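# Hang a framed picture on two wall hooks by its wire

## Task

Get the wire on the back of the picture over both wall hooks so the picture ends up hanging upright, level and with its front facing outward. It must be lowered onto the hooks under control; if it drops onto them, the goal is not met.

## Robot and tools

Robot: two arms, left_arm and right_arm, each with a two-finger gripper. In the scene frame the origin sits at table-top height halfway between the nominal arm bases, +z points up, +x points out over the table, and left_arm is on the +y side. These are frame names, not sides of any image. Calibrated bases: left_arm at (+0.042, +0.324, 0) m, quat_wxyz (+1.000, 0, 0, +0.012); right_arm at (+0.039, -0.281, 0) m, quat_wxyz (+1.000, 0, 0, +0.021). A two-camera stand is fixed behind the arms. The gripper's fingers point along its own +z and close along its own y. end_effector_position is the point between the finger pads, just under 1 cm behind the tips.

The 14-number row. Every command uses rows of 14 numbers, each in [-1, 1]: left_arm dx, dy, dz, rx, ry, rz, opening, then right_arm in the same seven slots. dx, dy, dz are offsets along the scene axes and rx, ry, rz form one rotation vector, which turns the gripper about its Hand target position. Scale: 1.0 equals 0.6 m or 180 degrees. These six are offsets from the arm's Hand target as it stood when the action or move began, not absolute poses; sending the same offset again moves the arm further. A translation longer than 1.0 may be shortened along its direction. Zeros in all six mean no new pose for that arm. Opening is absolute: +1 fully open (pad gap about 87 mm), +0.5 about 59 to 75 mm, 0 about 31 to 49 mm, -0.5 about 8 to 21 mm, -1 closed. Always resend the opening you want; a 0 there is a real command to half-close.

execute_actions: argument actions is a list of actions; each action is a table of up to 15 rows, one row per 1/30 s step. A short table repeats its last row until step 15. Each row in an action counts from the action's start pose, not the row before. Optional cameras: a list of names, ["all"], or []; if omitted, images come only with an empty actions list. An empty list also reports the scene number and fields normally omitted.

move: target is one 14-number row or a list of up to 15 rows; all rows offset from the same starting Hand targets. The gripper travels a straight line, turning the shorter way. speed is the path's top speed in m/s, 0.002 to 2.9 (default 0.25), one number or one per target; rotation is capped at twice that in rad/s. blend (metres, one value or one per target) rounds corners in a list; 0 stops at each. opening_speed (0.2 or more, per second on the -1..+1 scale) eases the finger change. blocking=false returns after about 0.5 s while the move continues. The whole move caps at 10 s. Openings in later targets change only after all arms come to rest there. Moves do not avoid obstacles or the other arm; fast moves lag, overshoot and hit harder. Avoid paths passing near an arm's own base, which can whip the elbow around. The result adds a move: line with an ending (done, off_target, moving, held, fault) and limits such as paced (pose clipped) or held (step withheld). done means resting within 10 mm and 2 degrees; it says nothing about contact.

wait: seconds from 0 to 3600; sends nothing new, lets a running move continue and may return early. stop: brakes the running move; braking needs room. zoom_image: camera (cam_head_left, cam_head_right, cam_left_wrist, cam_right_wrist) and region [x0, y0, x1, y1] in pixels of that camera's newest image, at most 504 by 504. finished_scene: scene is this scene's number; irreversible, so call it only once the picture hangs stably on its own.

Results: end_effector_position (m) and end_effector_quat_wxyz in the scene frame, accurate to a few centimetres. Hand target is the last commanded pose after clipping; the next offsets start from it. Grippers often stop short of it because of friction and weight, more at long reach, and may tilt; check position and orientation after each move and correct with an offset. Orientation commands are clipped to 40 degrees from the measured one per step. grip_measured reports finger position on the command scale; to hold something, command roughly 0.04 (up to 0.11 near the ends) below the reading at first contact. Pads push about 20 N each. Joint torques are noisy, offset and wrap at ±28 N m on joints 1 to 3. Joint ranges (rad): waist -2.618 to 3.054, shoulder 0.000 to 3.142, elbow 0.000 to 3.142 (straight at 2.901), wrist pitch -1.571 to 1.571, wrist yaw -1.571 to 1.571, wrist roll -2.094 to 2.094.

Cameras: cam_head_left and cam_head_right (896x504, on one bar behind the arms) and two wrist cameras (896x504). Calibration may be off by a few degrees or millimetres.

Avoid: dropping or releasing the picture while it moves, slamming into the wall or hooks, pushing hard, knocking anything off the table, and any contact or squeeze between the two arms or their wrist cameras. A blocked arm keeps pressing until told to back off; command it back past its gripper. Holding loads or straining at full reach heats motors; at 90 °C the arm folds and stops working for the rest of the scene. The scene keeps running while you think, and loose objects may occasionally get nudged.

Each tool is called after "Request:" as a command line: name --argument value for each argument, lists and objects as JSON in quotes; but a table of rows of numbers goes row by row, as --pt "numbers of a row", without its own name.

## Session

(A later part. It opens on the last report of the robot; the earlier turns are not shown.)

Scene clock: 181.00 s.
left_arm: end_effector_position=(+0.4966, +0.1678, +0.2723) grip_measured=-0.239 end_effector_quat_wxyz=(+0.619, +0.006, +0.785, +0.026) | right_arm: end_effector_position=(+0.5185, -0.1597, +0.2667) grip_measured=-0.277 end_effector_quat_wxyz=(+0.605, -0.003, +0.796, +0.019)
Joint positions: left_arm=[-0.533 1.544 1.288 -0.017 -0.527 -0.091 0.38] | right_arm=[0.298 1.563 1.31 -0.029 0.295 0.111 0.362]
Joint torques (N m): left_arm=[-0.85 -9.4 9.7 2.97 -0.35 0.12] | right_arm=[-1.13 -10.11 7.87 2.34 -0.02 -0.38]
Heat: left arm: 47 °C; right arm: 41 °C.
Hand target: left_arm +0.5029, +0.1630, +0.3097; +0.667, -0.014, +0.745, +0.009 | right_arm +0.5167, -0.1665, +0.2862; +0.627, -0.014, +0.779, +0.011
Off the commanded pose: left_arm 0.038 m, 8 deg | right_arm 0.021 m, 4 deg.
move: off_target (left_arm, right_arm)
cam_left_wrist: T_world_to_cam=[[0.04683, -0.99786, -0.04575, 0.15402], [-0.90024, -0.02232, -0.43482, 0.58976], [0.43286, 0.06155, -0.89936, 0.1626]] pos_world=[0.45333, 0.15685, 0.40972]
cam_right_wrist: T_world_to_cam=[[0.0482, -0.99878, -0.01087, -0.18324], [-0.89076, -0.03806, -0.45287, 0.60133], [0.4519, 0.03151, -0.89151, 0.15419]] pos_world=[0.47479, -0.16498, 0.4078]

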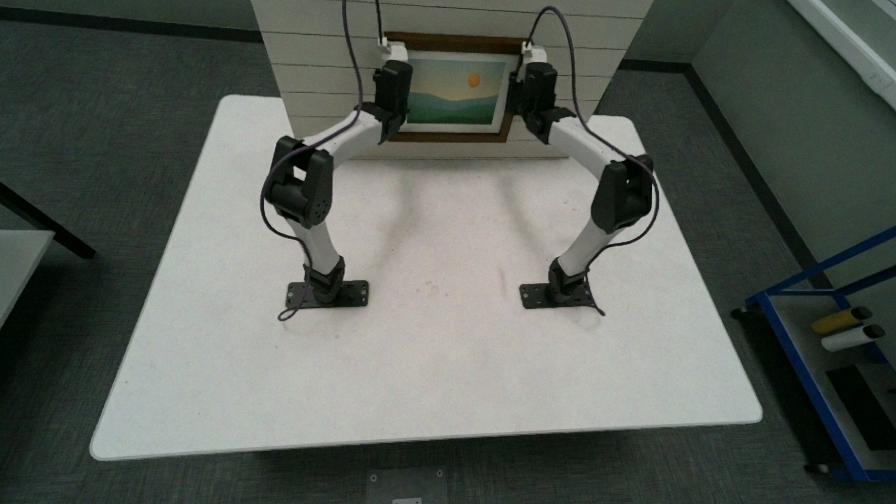

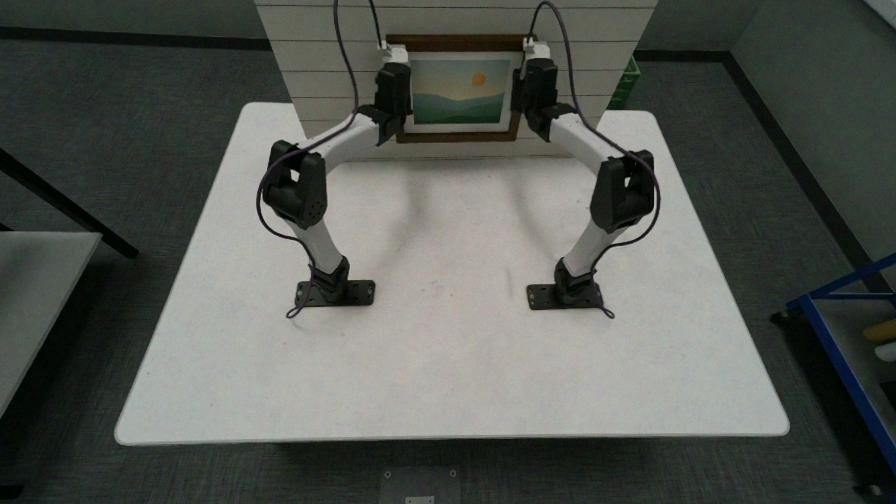

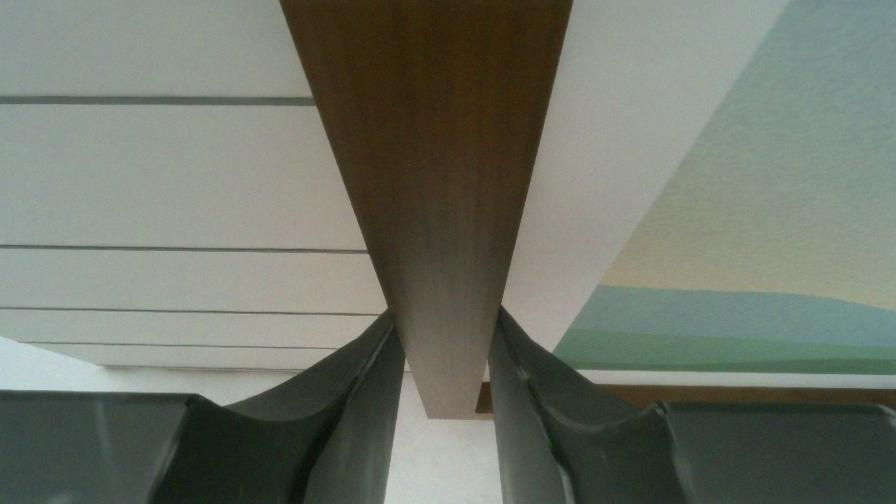

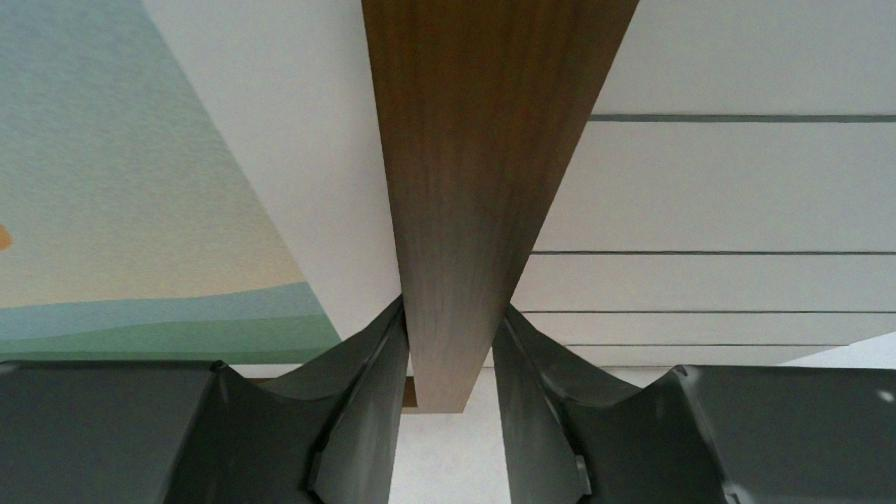

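Request:
move --target '[0.0,-0.0,-0.028,0,0,0,-0.6,0.0,0.0,-0.015,0,0,0,-0.6]' --speed 0.05 --cameras '["cam_head_left","cam_head_right"]'

Request:
zoom_image --camera "cam_head_right" --region '[360, 0, 580, 170]'

Scene clock: 183.53 s.
left_arm: end_effector_position=(+0.4995, +0.1670, +0.2670) grip_measured=-0.240 end_effector_quat_wxyz=(+0.633, +0.001, +0.774, +0.022) | right_arm: end_effector_position=(+0.5198, -0.1598, +0.2656) grip_measured=-0.280 end_effector_quat_wxyz=(+0.615, -0.005, +0.788, +0.019)
Joint positions: left_arm=[-0.533 1.544 1.234 0.079 -0.529 -0.083 0.38] | right_arm=[0.298 1.558 1.277 0.025 0.295 0.1 0.36]
Joint torques (N m): left_arm=[-0.84 -8.77 8.96 2.8 -0.32 0.06] | right_arm=[-1.18 -9.66 7.56 2.2 -0.04 -0.27]
Heat: left arm: 48 °C; right arm: 41 °C.
Hand target: left_arm +0.5029, +0.1630, +0.2930; +0.667, -0.014, +0.745, +0.009 | right_arm +0.5167, -0.1665, +0.2773; +0.627, -0.014, +0.779, +0.011
Off the commanded pose: left_arm 0.026 m, 6 deg | right_arm 0.014 m, 2 deg.
move: off_target (left_arm, right_arm)

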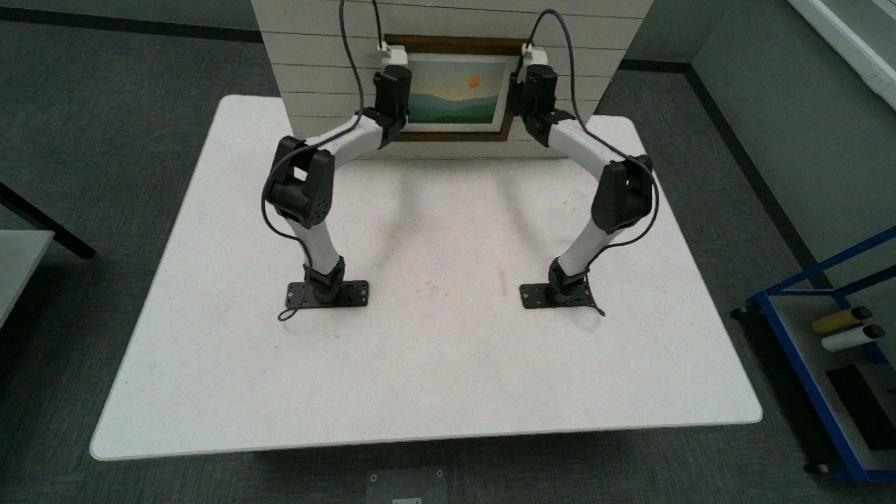

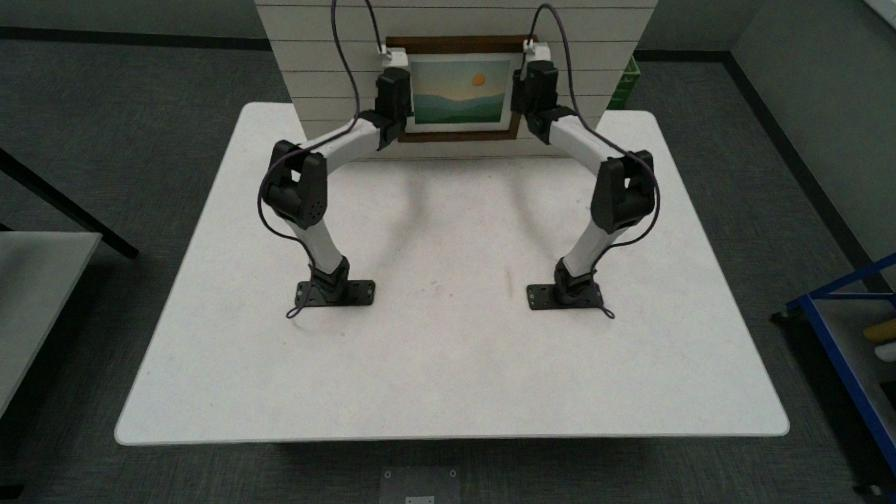

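Scaled by 2.291.

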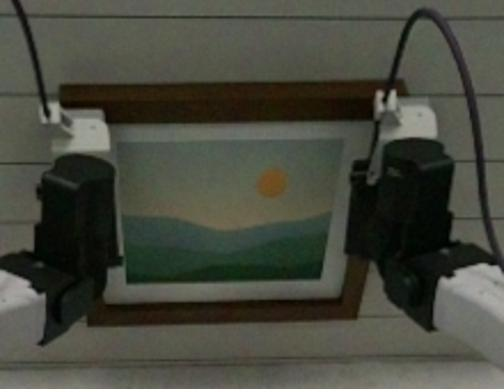

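Request:
move --target '[0.0,-0.0,-0.005,0,0,0,-0.6,0.0,0.0,-0.02,0,0,0,-0.6]' --speed 0.05 --cameras '["cam_head_left","cam_head_right"]'

Request:
zoom_image --camera "cam_head_right" --region '[360, 0, 580, 170]'

Request:
zoom_image --camera "cam_head_left" --region '[360, 0, 580, 170]'

Scene clock: 186.47 s.
left_arm: end_effector_position=(+0.5001, +0.1676, +0.2668) grip_measured=-0.240 end_effector_quat_wxyz=(+0.636, +0.002, +0.771, +0.024) | right_arm: end_effector_position=(+0.5206, -0.1604, +0.2624) grip_measured=-0.280 end_effector_quat_wxyz=(+0.625, -0.004, +0.781, +0.020)
Joint positions: left_arm=[-0.533 1.544 1.224 0.097 -0.532 -0.074 0.38] | right_arm=[0.297 1.553 1.237 0.086 0.295 0.096 0.36]
Joint torques (N m): left_arm=[-0.8 -8.58 8.87 2.7 -0.27 -0.03] | right_arm=[-1.07 -9.02 7.02 2.04 -0.05 -0.26]
Heat: left arm: 47 °C; right arm: 41 °C.
Hand target: left_arm +0.5029, +0.1630, +0.2900; +0.667, -0.014, +0.745, +0.009 | right_arm +0.5167, -0.1665, +0.2653; +0.627, -0.014, +0.778, +0.011
Off the commanded pose: left_arm 0.024 m, 5 deg | right_arm 0.008 m, 2 deg.
move: off_target (left_arm)

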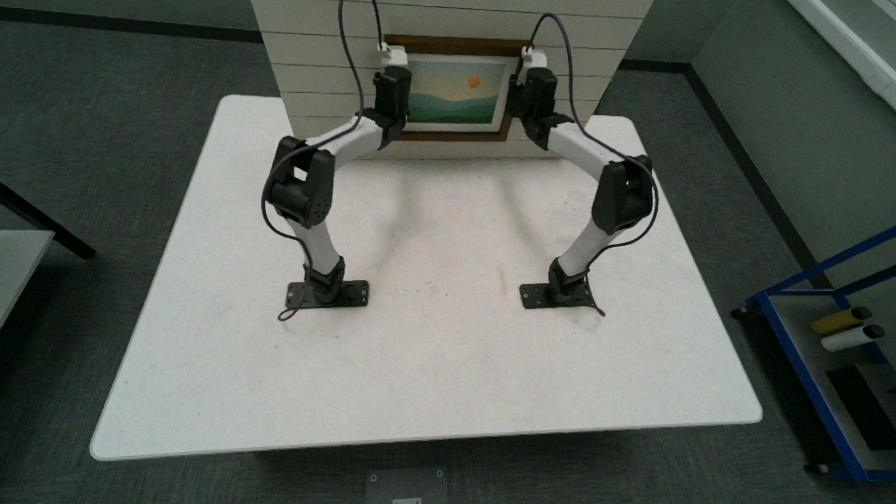

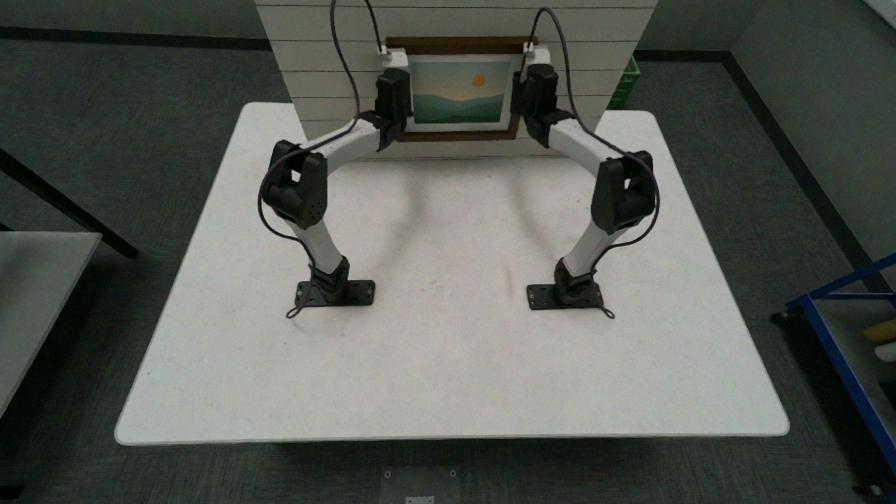

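Scaled by 2.291.

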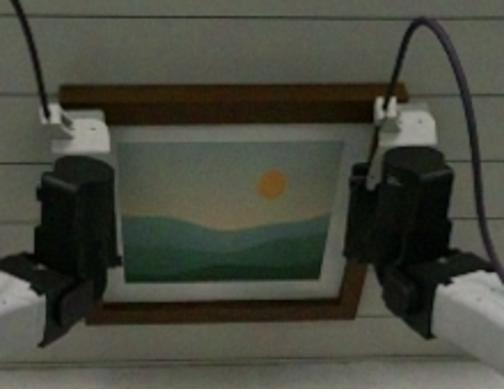

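Scaled by 2.291.

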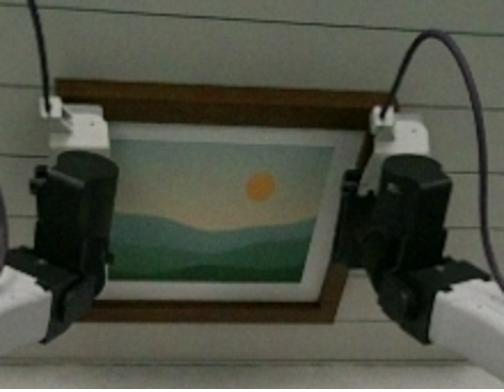

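Request:
move --target '[0.0,-0.0,-0.018,0,0,0,-0.6,0.0,0.0,0,0,0,0,-0.6]' --speed 0.05 --cameras '["all"]'

Request:
zoom_image --camera "cam_head_right" --region '[360, 0, 580, 170]'

Request:
zoom_image --camera "cam_head_left" --region '[360, 0, 580, 170]'

Scene clock: 188.47 s.
left_arm: end_effector_position=(+0.5017, +0.1687, +0.2657) grip_measured=-0.240 end_effector_quat_wxyz=(+0.646, -0.002, +0.763, +0.025) | right_arm: end_effector_position=(+0.5207, -0.1604, +0.2625) grip_measured=-0.280 end_effector_quat_wxyz=(+0.625, -0.004, +0.780, +0.020)
Joint positions: left_arm=[-0.533 1.544 1.195 0.155 -0.542 -0.064 0.38] | right_arm=[0.297 1.553 1.237 0.087 0.294 0.094 0.36]
Joint torques (N m): left_arm=[-0.8 -8.01 8.09 2.58 -0.17 -0.13] | right_arm=[-1.06 -9.03 6.99 2.04 -0.06 -0.22]
Heat: left arm: 47 °C; right arm: 41 °C.
Hand target: left_arm +0.5029, +0.1630, +0.2791; +0.667, -0.014, +0.745, +0.009 | right_arm +0.5167, -0.1664, +0.2653; +0.627, -0.014, +0.779, +0.011
Off the commanded pose: left_arm 0.015 m, 4 deg | right_arm 0.008 m, 2 deg.
move: off_target (left_arm)
cam_left_wrist: T_world_to_cam=[[0.05862, -0.99772, -0.03335, 0.14519], [-0.86771, -0.03441, -0.49588, 0.59337], [0.49361, 0.05801, -0.86775, 0.11615]] pos_world=[0.44903, 0.15854, 0.39987]
cam_right_wrist: T_world_to_cam=[[0.05179, -0.99861, -0.00943, -0.18621], [-0.86681, -0.04026, -0.49701, 0.60009], [0.49594, 0.03391, -0.86769, 0.12068]] pos_world=[0.46996, -0.16589, 0.40121]

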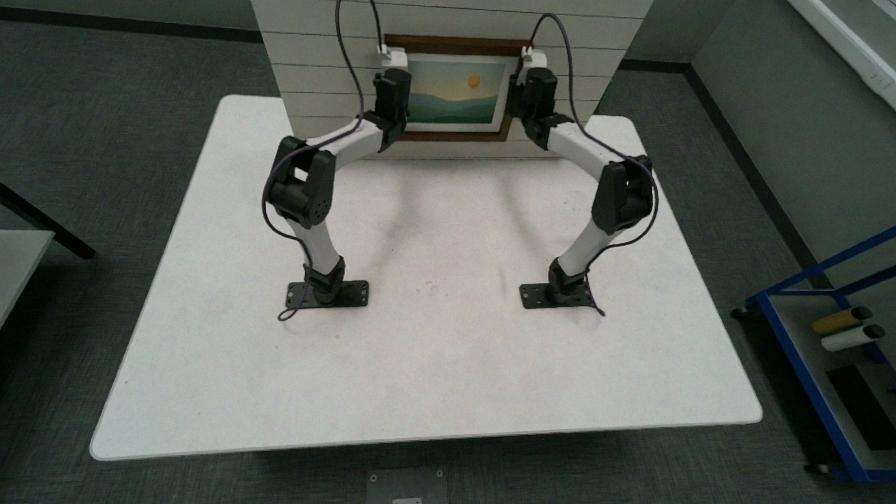

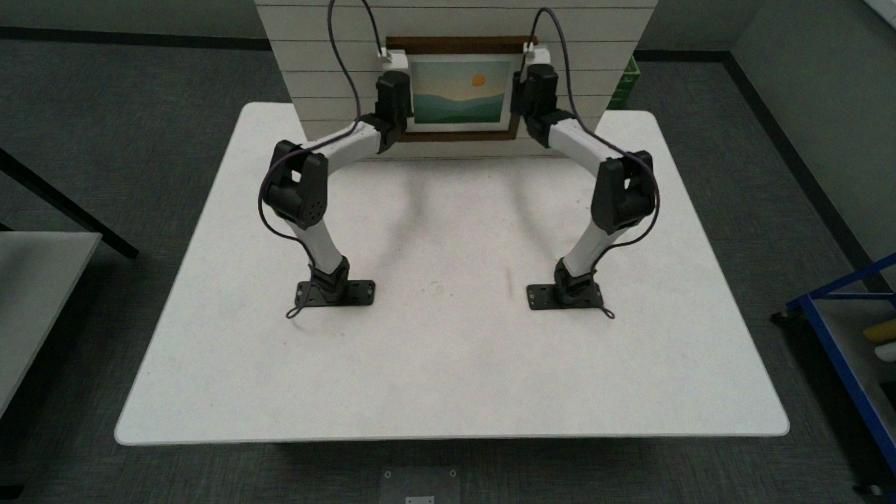

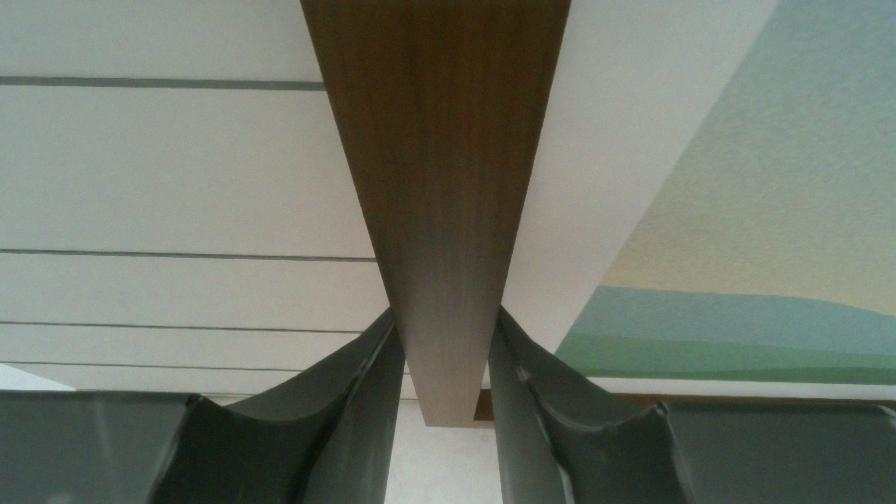

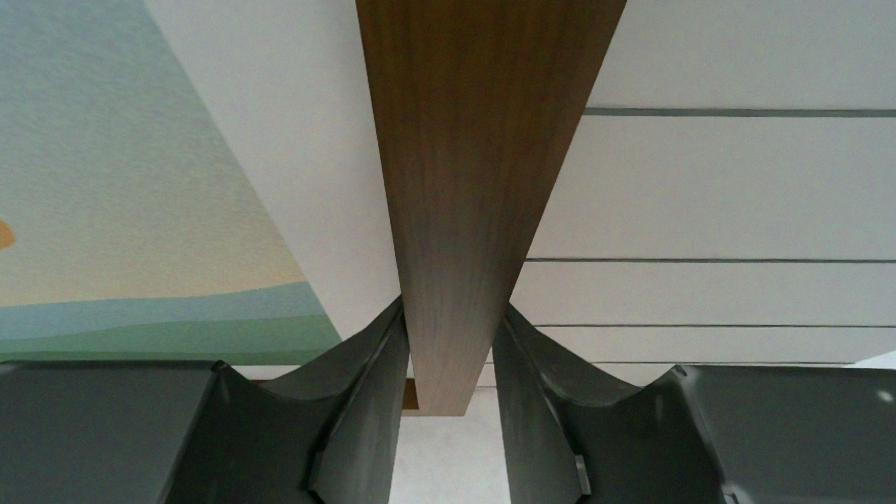

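Scaled by 2.291.

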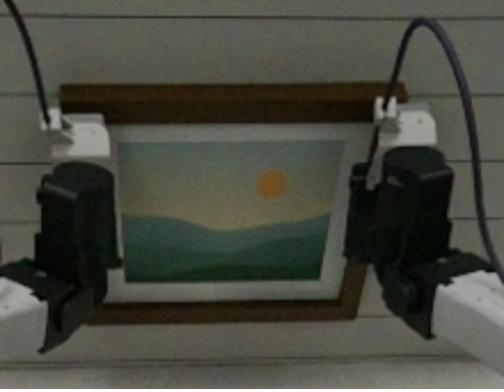

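Scaled by 2.291.

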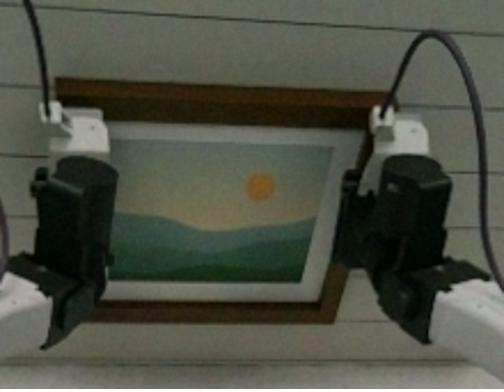

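Request:
move --target '[0.005,0.0,-0.006,0,-0.025,0,-0.6,0.005,0.0,0.0,0,-0.025,0,-0.6]' --speed 0.04 --cameras '["all"]'

Request:
zoom_image --camera "cam_head_right" --region '[360, 0, 580, 170]'

Scene clock: 192.07 s.
left_arm: end_effector_position=(+0.5025, +0.1693, +0.2656) grip_measured=-0.240 end_effector_quat_wxyz=(+0.677, -0.005, +0.735, +0.028) | right_arm: end_effector_position=(+0.5220, -0.1602, +0.2625) grip_measured=-0.280 end_effector_quat_wxyz=(+0.653, -0.009, +0.757, +0.023)
Joint positions: left_arm=[-0.542 1.539 1.105 0.338 -0.563 -0.016 0.38] | right_arm=[0.297 1.541 1.156 0.231 0.289 0.066 0.36]
Joint torques (N m): left_arm=[-0.28 -6.74 8.2 2.63 0.06 -0.15] | right_arm=[-0.83 -8.38 6.99 2.17 0.05 -0.2]
Heat: left arm: 47 °C; right arm: 41 °C.
Hand target: left_arm +0.5059, +0.1630, +0.2755; +0.696, -0.014, +0.718, +0.008 | right_arm +0.5197, -0.1665, +0.2651; +0.657, -0.014, +0.753, +0.010
Off the commanded pose: left_arm 0.012 m, 4 deg | right_arm 0.007 m, 2 deg.
move: off_target (left_arm)
cam_left_wrist: T_world_to_cam=[[0.06818, -0.99721, -0.03029, 0.13995], [-0.82269, -0.03902, -0.56715, 0.59119], [0.56439, 0.06359, -0.82305, 0.0673]] pos_world=[0.43884, 0.15835, 0.39493]
cam_right_wrist: T_world_to_cam=[[0.06219, -0.99806, -0.00401, -0.19289], [-0.82833, -0.04937, -0.55807, 0.59574], [0.55678, 0.03803, -0.82979, 0.07893]] pos_world=[0.46152, -0.16611, 0.39719]

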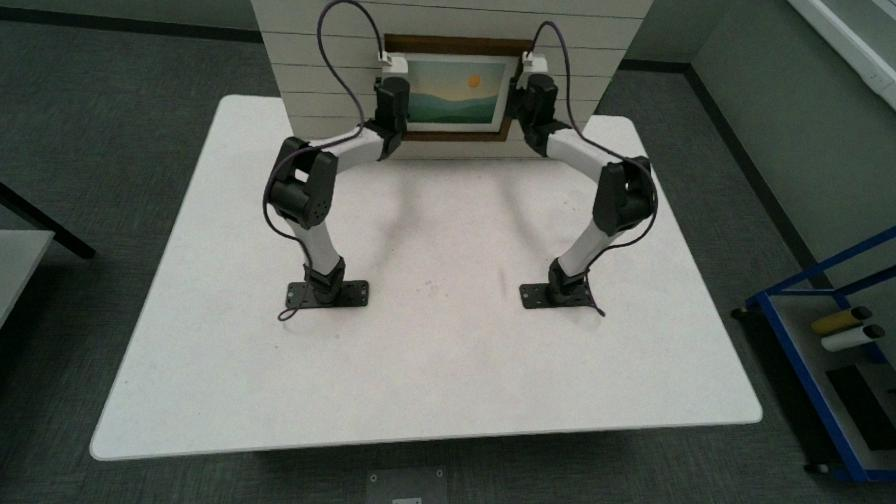

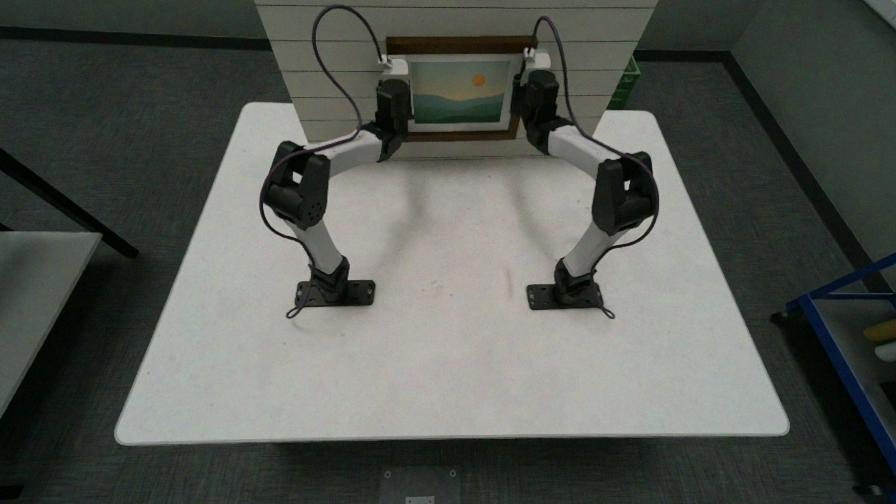

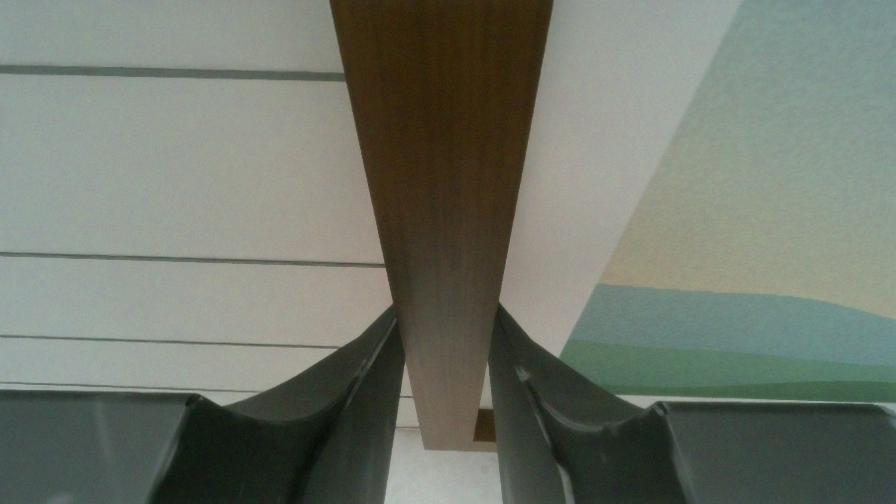

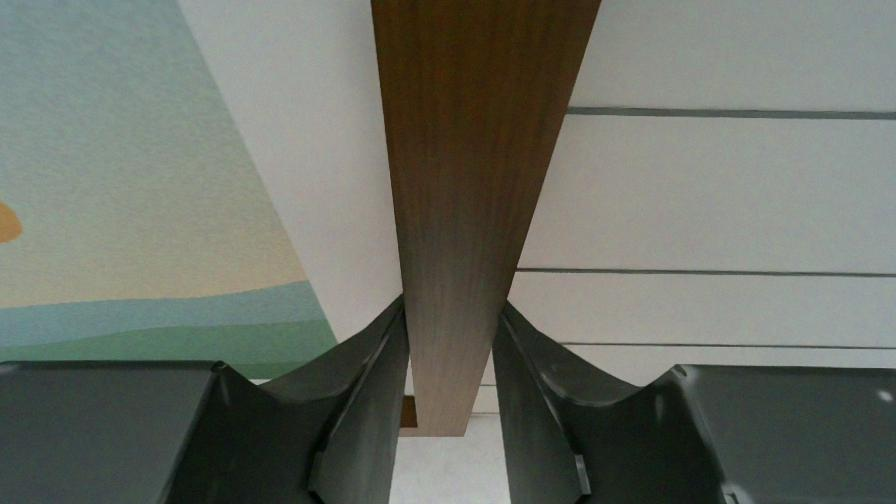

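Scaled by 2.291.

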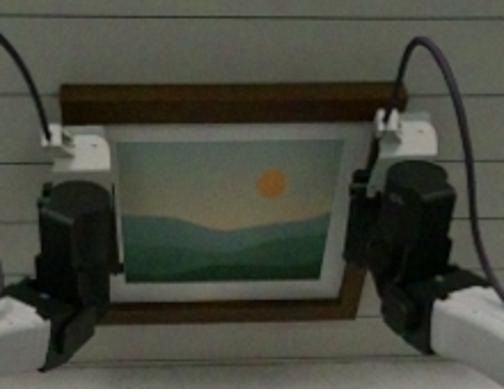

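Request:
move --target '[0.02,0.0,-0.004,0,0,0,-0.6,0.02,0.0,0.0,0,0,0,-0.6]' --speed 0.04 --cameras '["all"]'

Request:
zoom_image --camera "cam_head_right" --region '[360, 0, 580, 170]'

Scene clock: 193.83 s.
left_arm: end_effector_position=(+0.5026, +0.1692, +0.2656) grip_measured=-0.240 end_effector_quat_wxyz=(+0.677, -0.004, +0.735, +0.029) | right_arm: end_effector_position=(+0.5233, -0.1608, +0.2629) grip_measured=-0.280 end_effector_quat_wxyz=(+0.653, -0.011, +0.757, +0.025)
Joint positions: left_arm=[-0.542 1.54 1.104 0.34 -0.563 -0.015 0.38] | right_arm=[0.291 1.543 1.157 0.235 0.278 0.065 0.36]
Joint torques (N m): left_arm=[1.22 -3.25 10.62 2.72 0.23 -0.12] | right_arm=[-1.39 -5.29 10.71 2.15 0.05 -0.21]
Heat: left arm: 48 °C; right arm: 41 °C.
Hand target: left_arm +0.5179, +0.1630, +0.2731; +0.696, -0.014, +0.718, +0.008 | right_arm +0.5317, -0.1665, +0.2653; +0.657, -0.014, +0.753, +0.010
Off the commanded pose: left_arm 0.018 m, 4 deg | right_arm 0.010 m, 2 deg.
move: off_target (left_arm)
cam_left_wrist: T_world_to_cam=[[0.06821, -0.9972, -0.03061, 0.13995], [-0.82233, -0.03883, -0.56768, 0.59123], [0.56491, 0.0639, -0.82268, 0.06674]] pos_world=[0.43894, 0.15825, 0.39483]
cam_right_wrist: T_world_to_cam=[[0.06755, -0.9977, -0.00518, -0.19602], [-0.8269, -0.05308, -0.55984, 0.5961], [0.55828, 0.0421, -0.82859, 0.07817]] pos_world=[0.46252, -0.16722, 0.39748]

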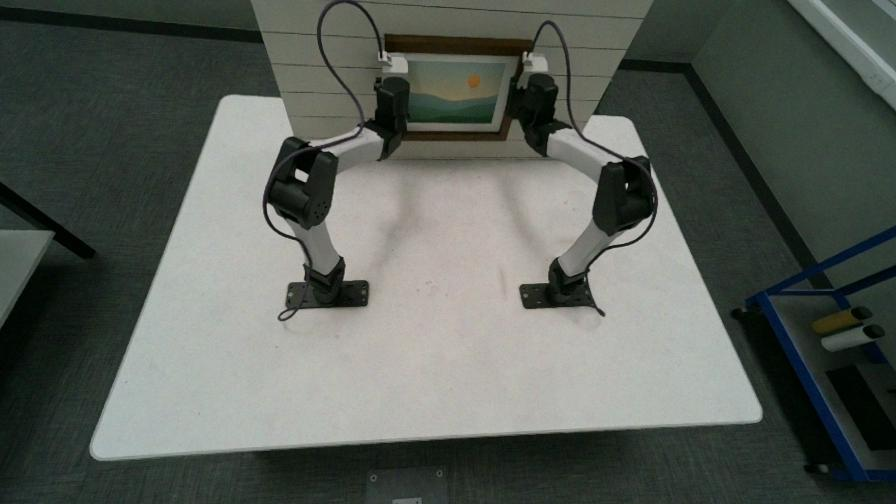

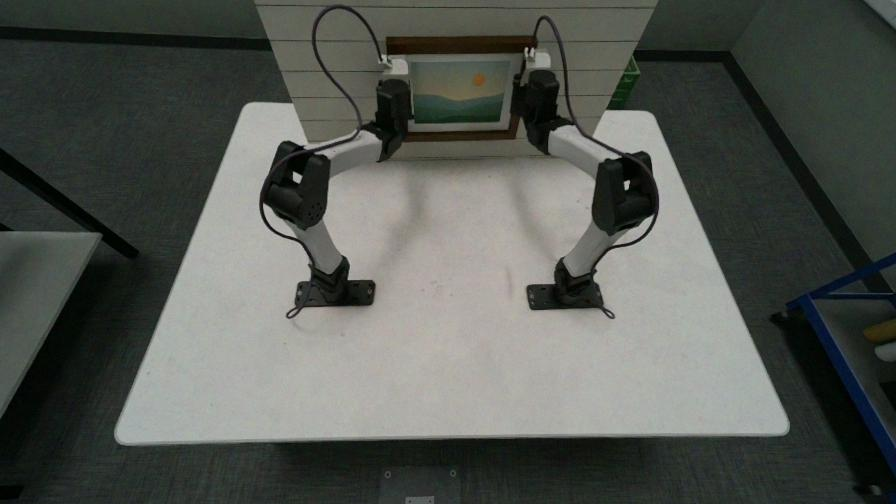

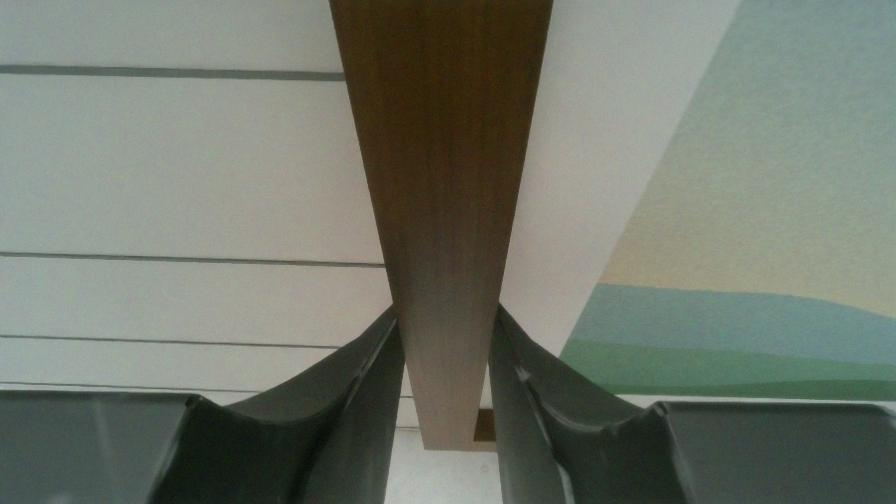

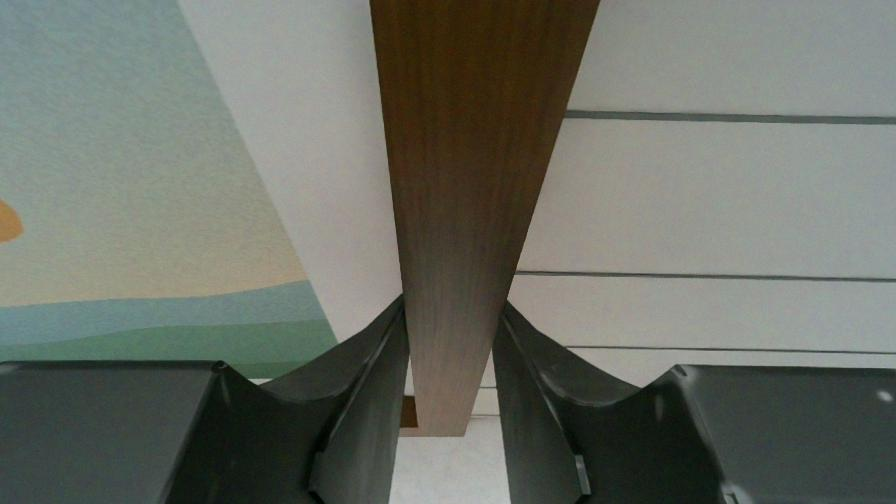

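Scaled by 2.291.

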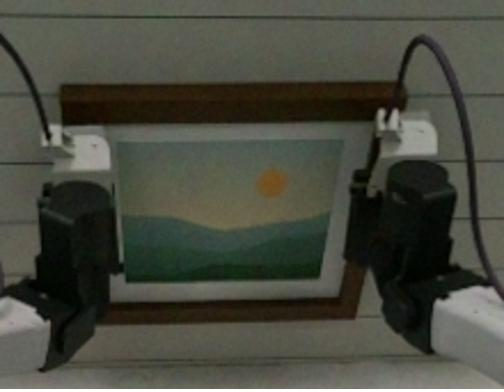

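Request:
zoom_image --camera "cam_head_right" --region '[375, 20, 545, 80]'

Request:
zoom_image --camera "cam_head_left" --region '[375, 20, 545, 80]'

Request:
zoom_image --camera "cam_head_right" --region '[375, 110, 545, 170]'

Request:
zoom_image --camera "cam_head_left" --region '[375, 110, 545, 170]'

Scaled by 2.965.

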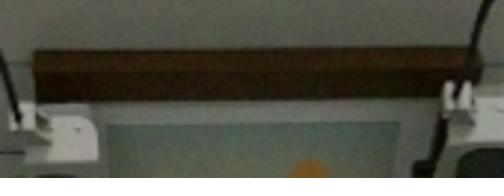

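Scaled by 2.965.

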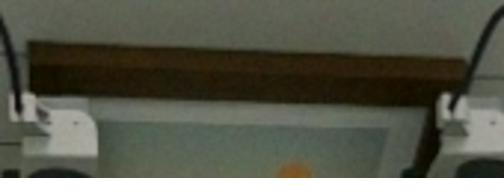

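Scaled by 2.965.

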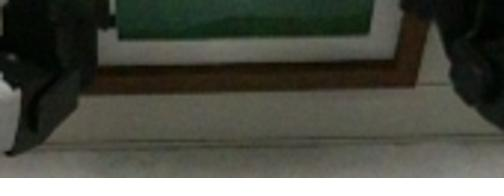

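Scaled by 2.965.

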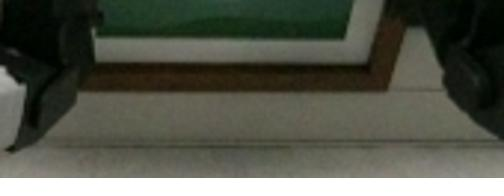

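Request:
move --target '[-0.02,0.0,0.0,0,0,0,-0.6,-0.02,0.0,-0.016,0,0,0,-0.6]' --speed 0.05 --cameras '["cam_head_left","cam_head_right"]'

Request:
zoom_image --camera "cam_head_right" --region '[375, 20, 545, 80]'

Request:
zoom_image --camera "cam_head_left" --region '[375, 20, 545, 80]'

Scene clock: 197.60 s.
left_arm: end_effector_position=(+0.5024, +0.1692, +0.2654) grip_measured=-0.240 end_effector_quat_wxyz=(+0.679, -0.005, +0.733, +0.029) | right_arm: end_effector_position=(+0.5233, -0.1610, +0.2618) grip_measured=-0.281 end_effector_quat_wxyz=(+0.662, -0.010, +0.749, +0.026)
Joint positions: left_arm=[-0.543 1.54 1.097 0.354 -0.566 -0.013 0.38] | right_arm=[0.291 1.54 1.127 0.287 0.278 0.061 0.359]
Joint torques (N m): left_arm=[-0.13 -6.5 8.21 2.6 0.09 -0.17] | right_arm=[-0.31 -7.82 6.58 2 0.14 -0.14]
Heat: left arm: 48 °C; right arm: 41 °C.
Hand target: left_arm +0.5059, +0.1630, +0.2731; +0.696, -0.014, +0.718, +0.008 | right_arm +0.5197, -0.1665, +0.2557; +0.657, -0.014, +0.753, +0.010
Off the commanded pose: left_arm 0.010 m, 4 deg | right_arm 0.009 m, 2 deg.
move: off_target (left_arm)

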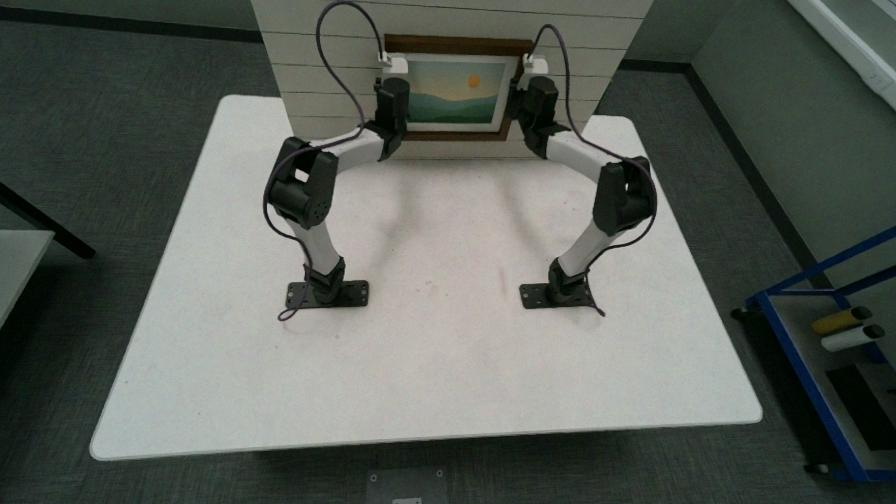

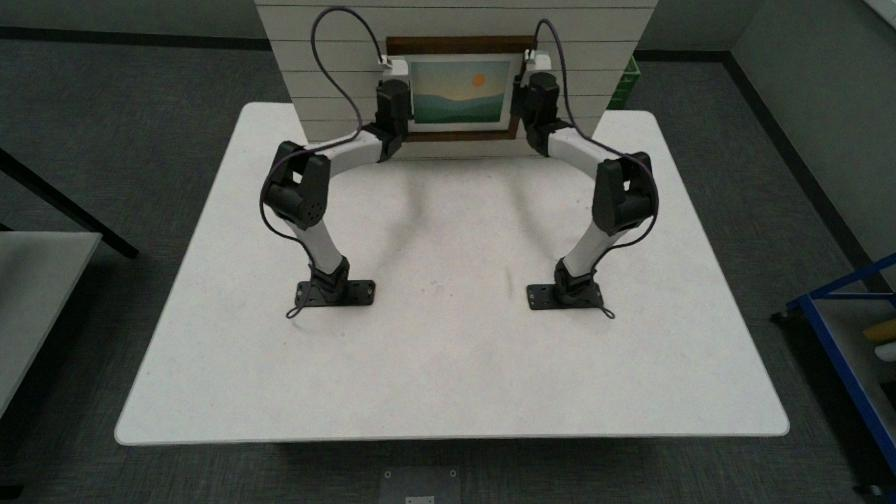

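Scaled by 2.965.

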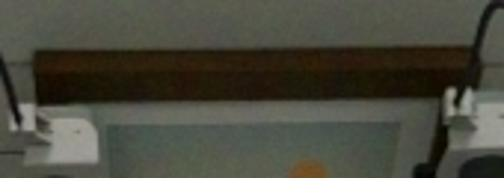

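Scaled by 2.965.

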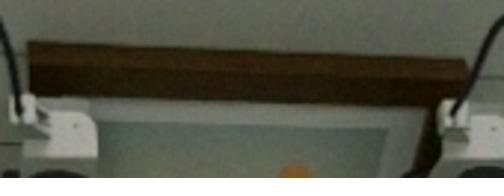

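Request:
move --pt "0 0 0 0 0 0 -0.6 0 0 0.018 0 0 0 -0.6" --pt "0 0 0 0 0 0 0.15 0 0 0.018 0 0 0 0.15" --speed 0.05 --opening_speed 0.5 --cameras '["all"]'

Request:
zoom_image --camera "cam_head_right" --region '[360, 0, 580, 170]'

Scene clock: 202.20 s.
left_arm: end_effector_position=(+0.5022, +0.1688, +0.2642) grip_measured=+0.149 end_effector_quat_wxyz=(+0.679, -0.004, +0.733, +0.028) | right_arm: end_effector_position=(+0.5200, -0.1630, +0.2528) grip_measured=+0.149 end_effector_quat_wxyz=(+0.648, -0.020, +0.761, +0.016)
Joint positions: left_arm=[-0.543 1.54 1.093 0.357 -0.563 -0.012 0.575] | right_arm=[0.291 1.538 1.127 0.245 0.279 0.044 0.575]
Joint torques (N m): left_arm=[-0.1 -6.54 8.51 2.54 0.09 -0.16] | right_arm=[-0.29 -8.24 10.03 2 0.14 0.03]
Heat: left arm: 48 °C; right arm: 41 °C.
Hand target: left_arm +0.5059, +0.1630, +0.2731; +0.696, -0.014, +0.718, +0.008 | right_arm +0.5197, -0.1665, +0.2664; +0.657, -0.014, +0.753, +0.010
Off the commanded pose: left_arm 0.011 m, 4 deg | right_arm 0.014 m, 2 deg.
move: off_target (right_arm); target 2's new opening was sent with left_arm's hand 0.010 m and 4 deg from that target
cam_left_wrist: T_world_to_cam=[[0.06692, -0.99731, -0.02993, 0.13999], [-0.81939, -0.03781, -0.572, 0.58961], [0.56932, 0.0628, -0.81971, 0.06306]] pos_world=[0.43784, 0.15795, 0.39313]
cam_right_wrist: T_world_to_cam=[[0.0701, -0.99734, 0.01981, -0.20558], [-0.83431, -0.06951, -0.5469, 0.58555], [0.54683, 0.02181, -0.83696, 0.07646]] pos_world=[0.46112, -0.16601, 0.38831]

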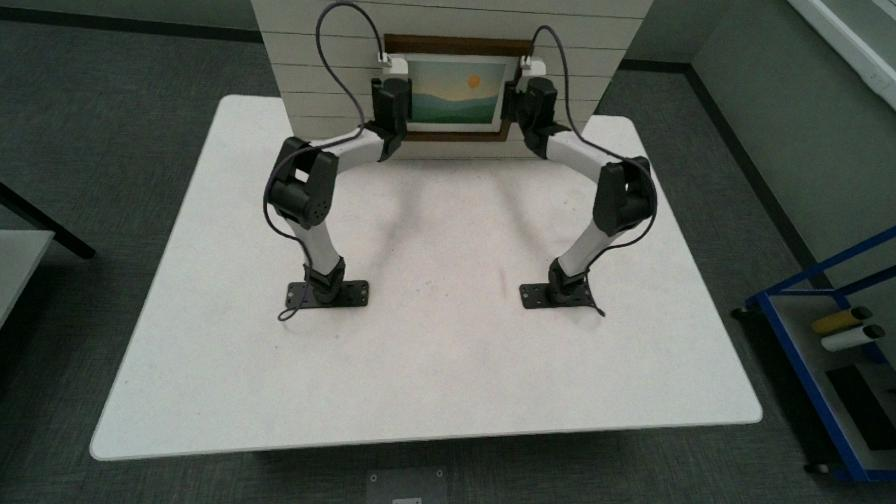

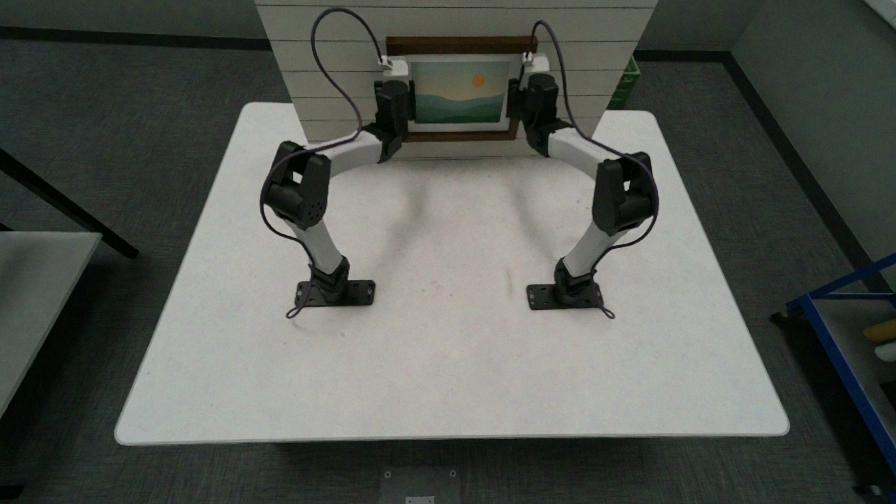

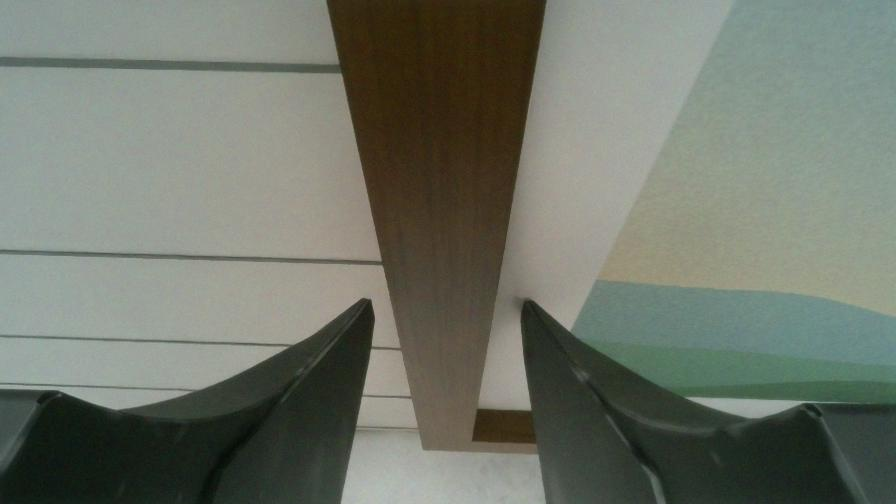

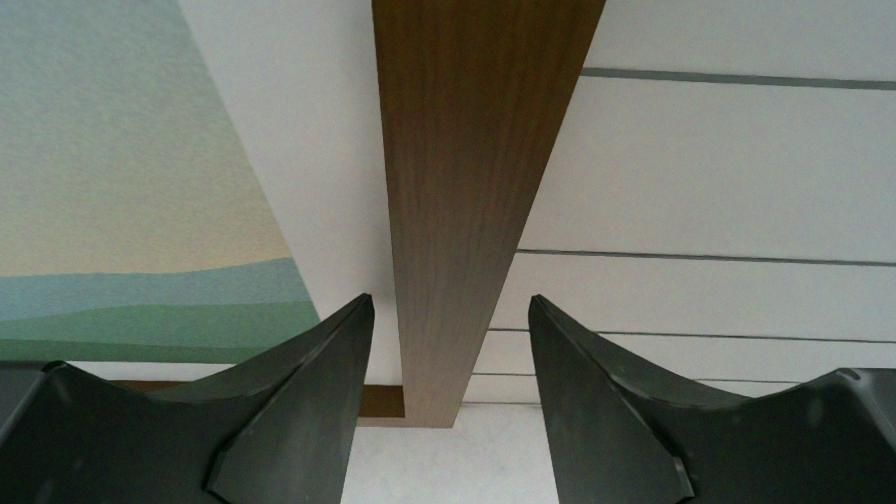

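Scaled by 2.291.

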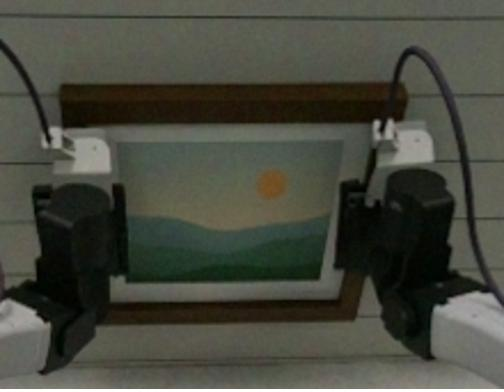

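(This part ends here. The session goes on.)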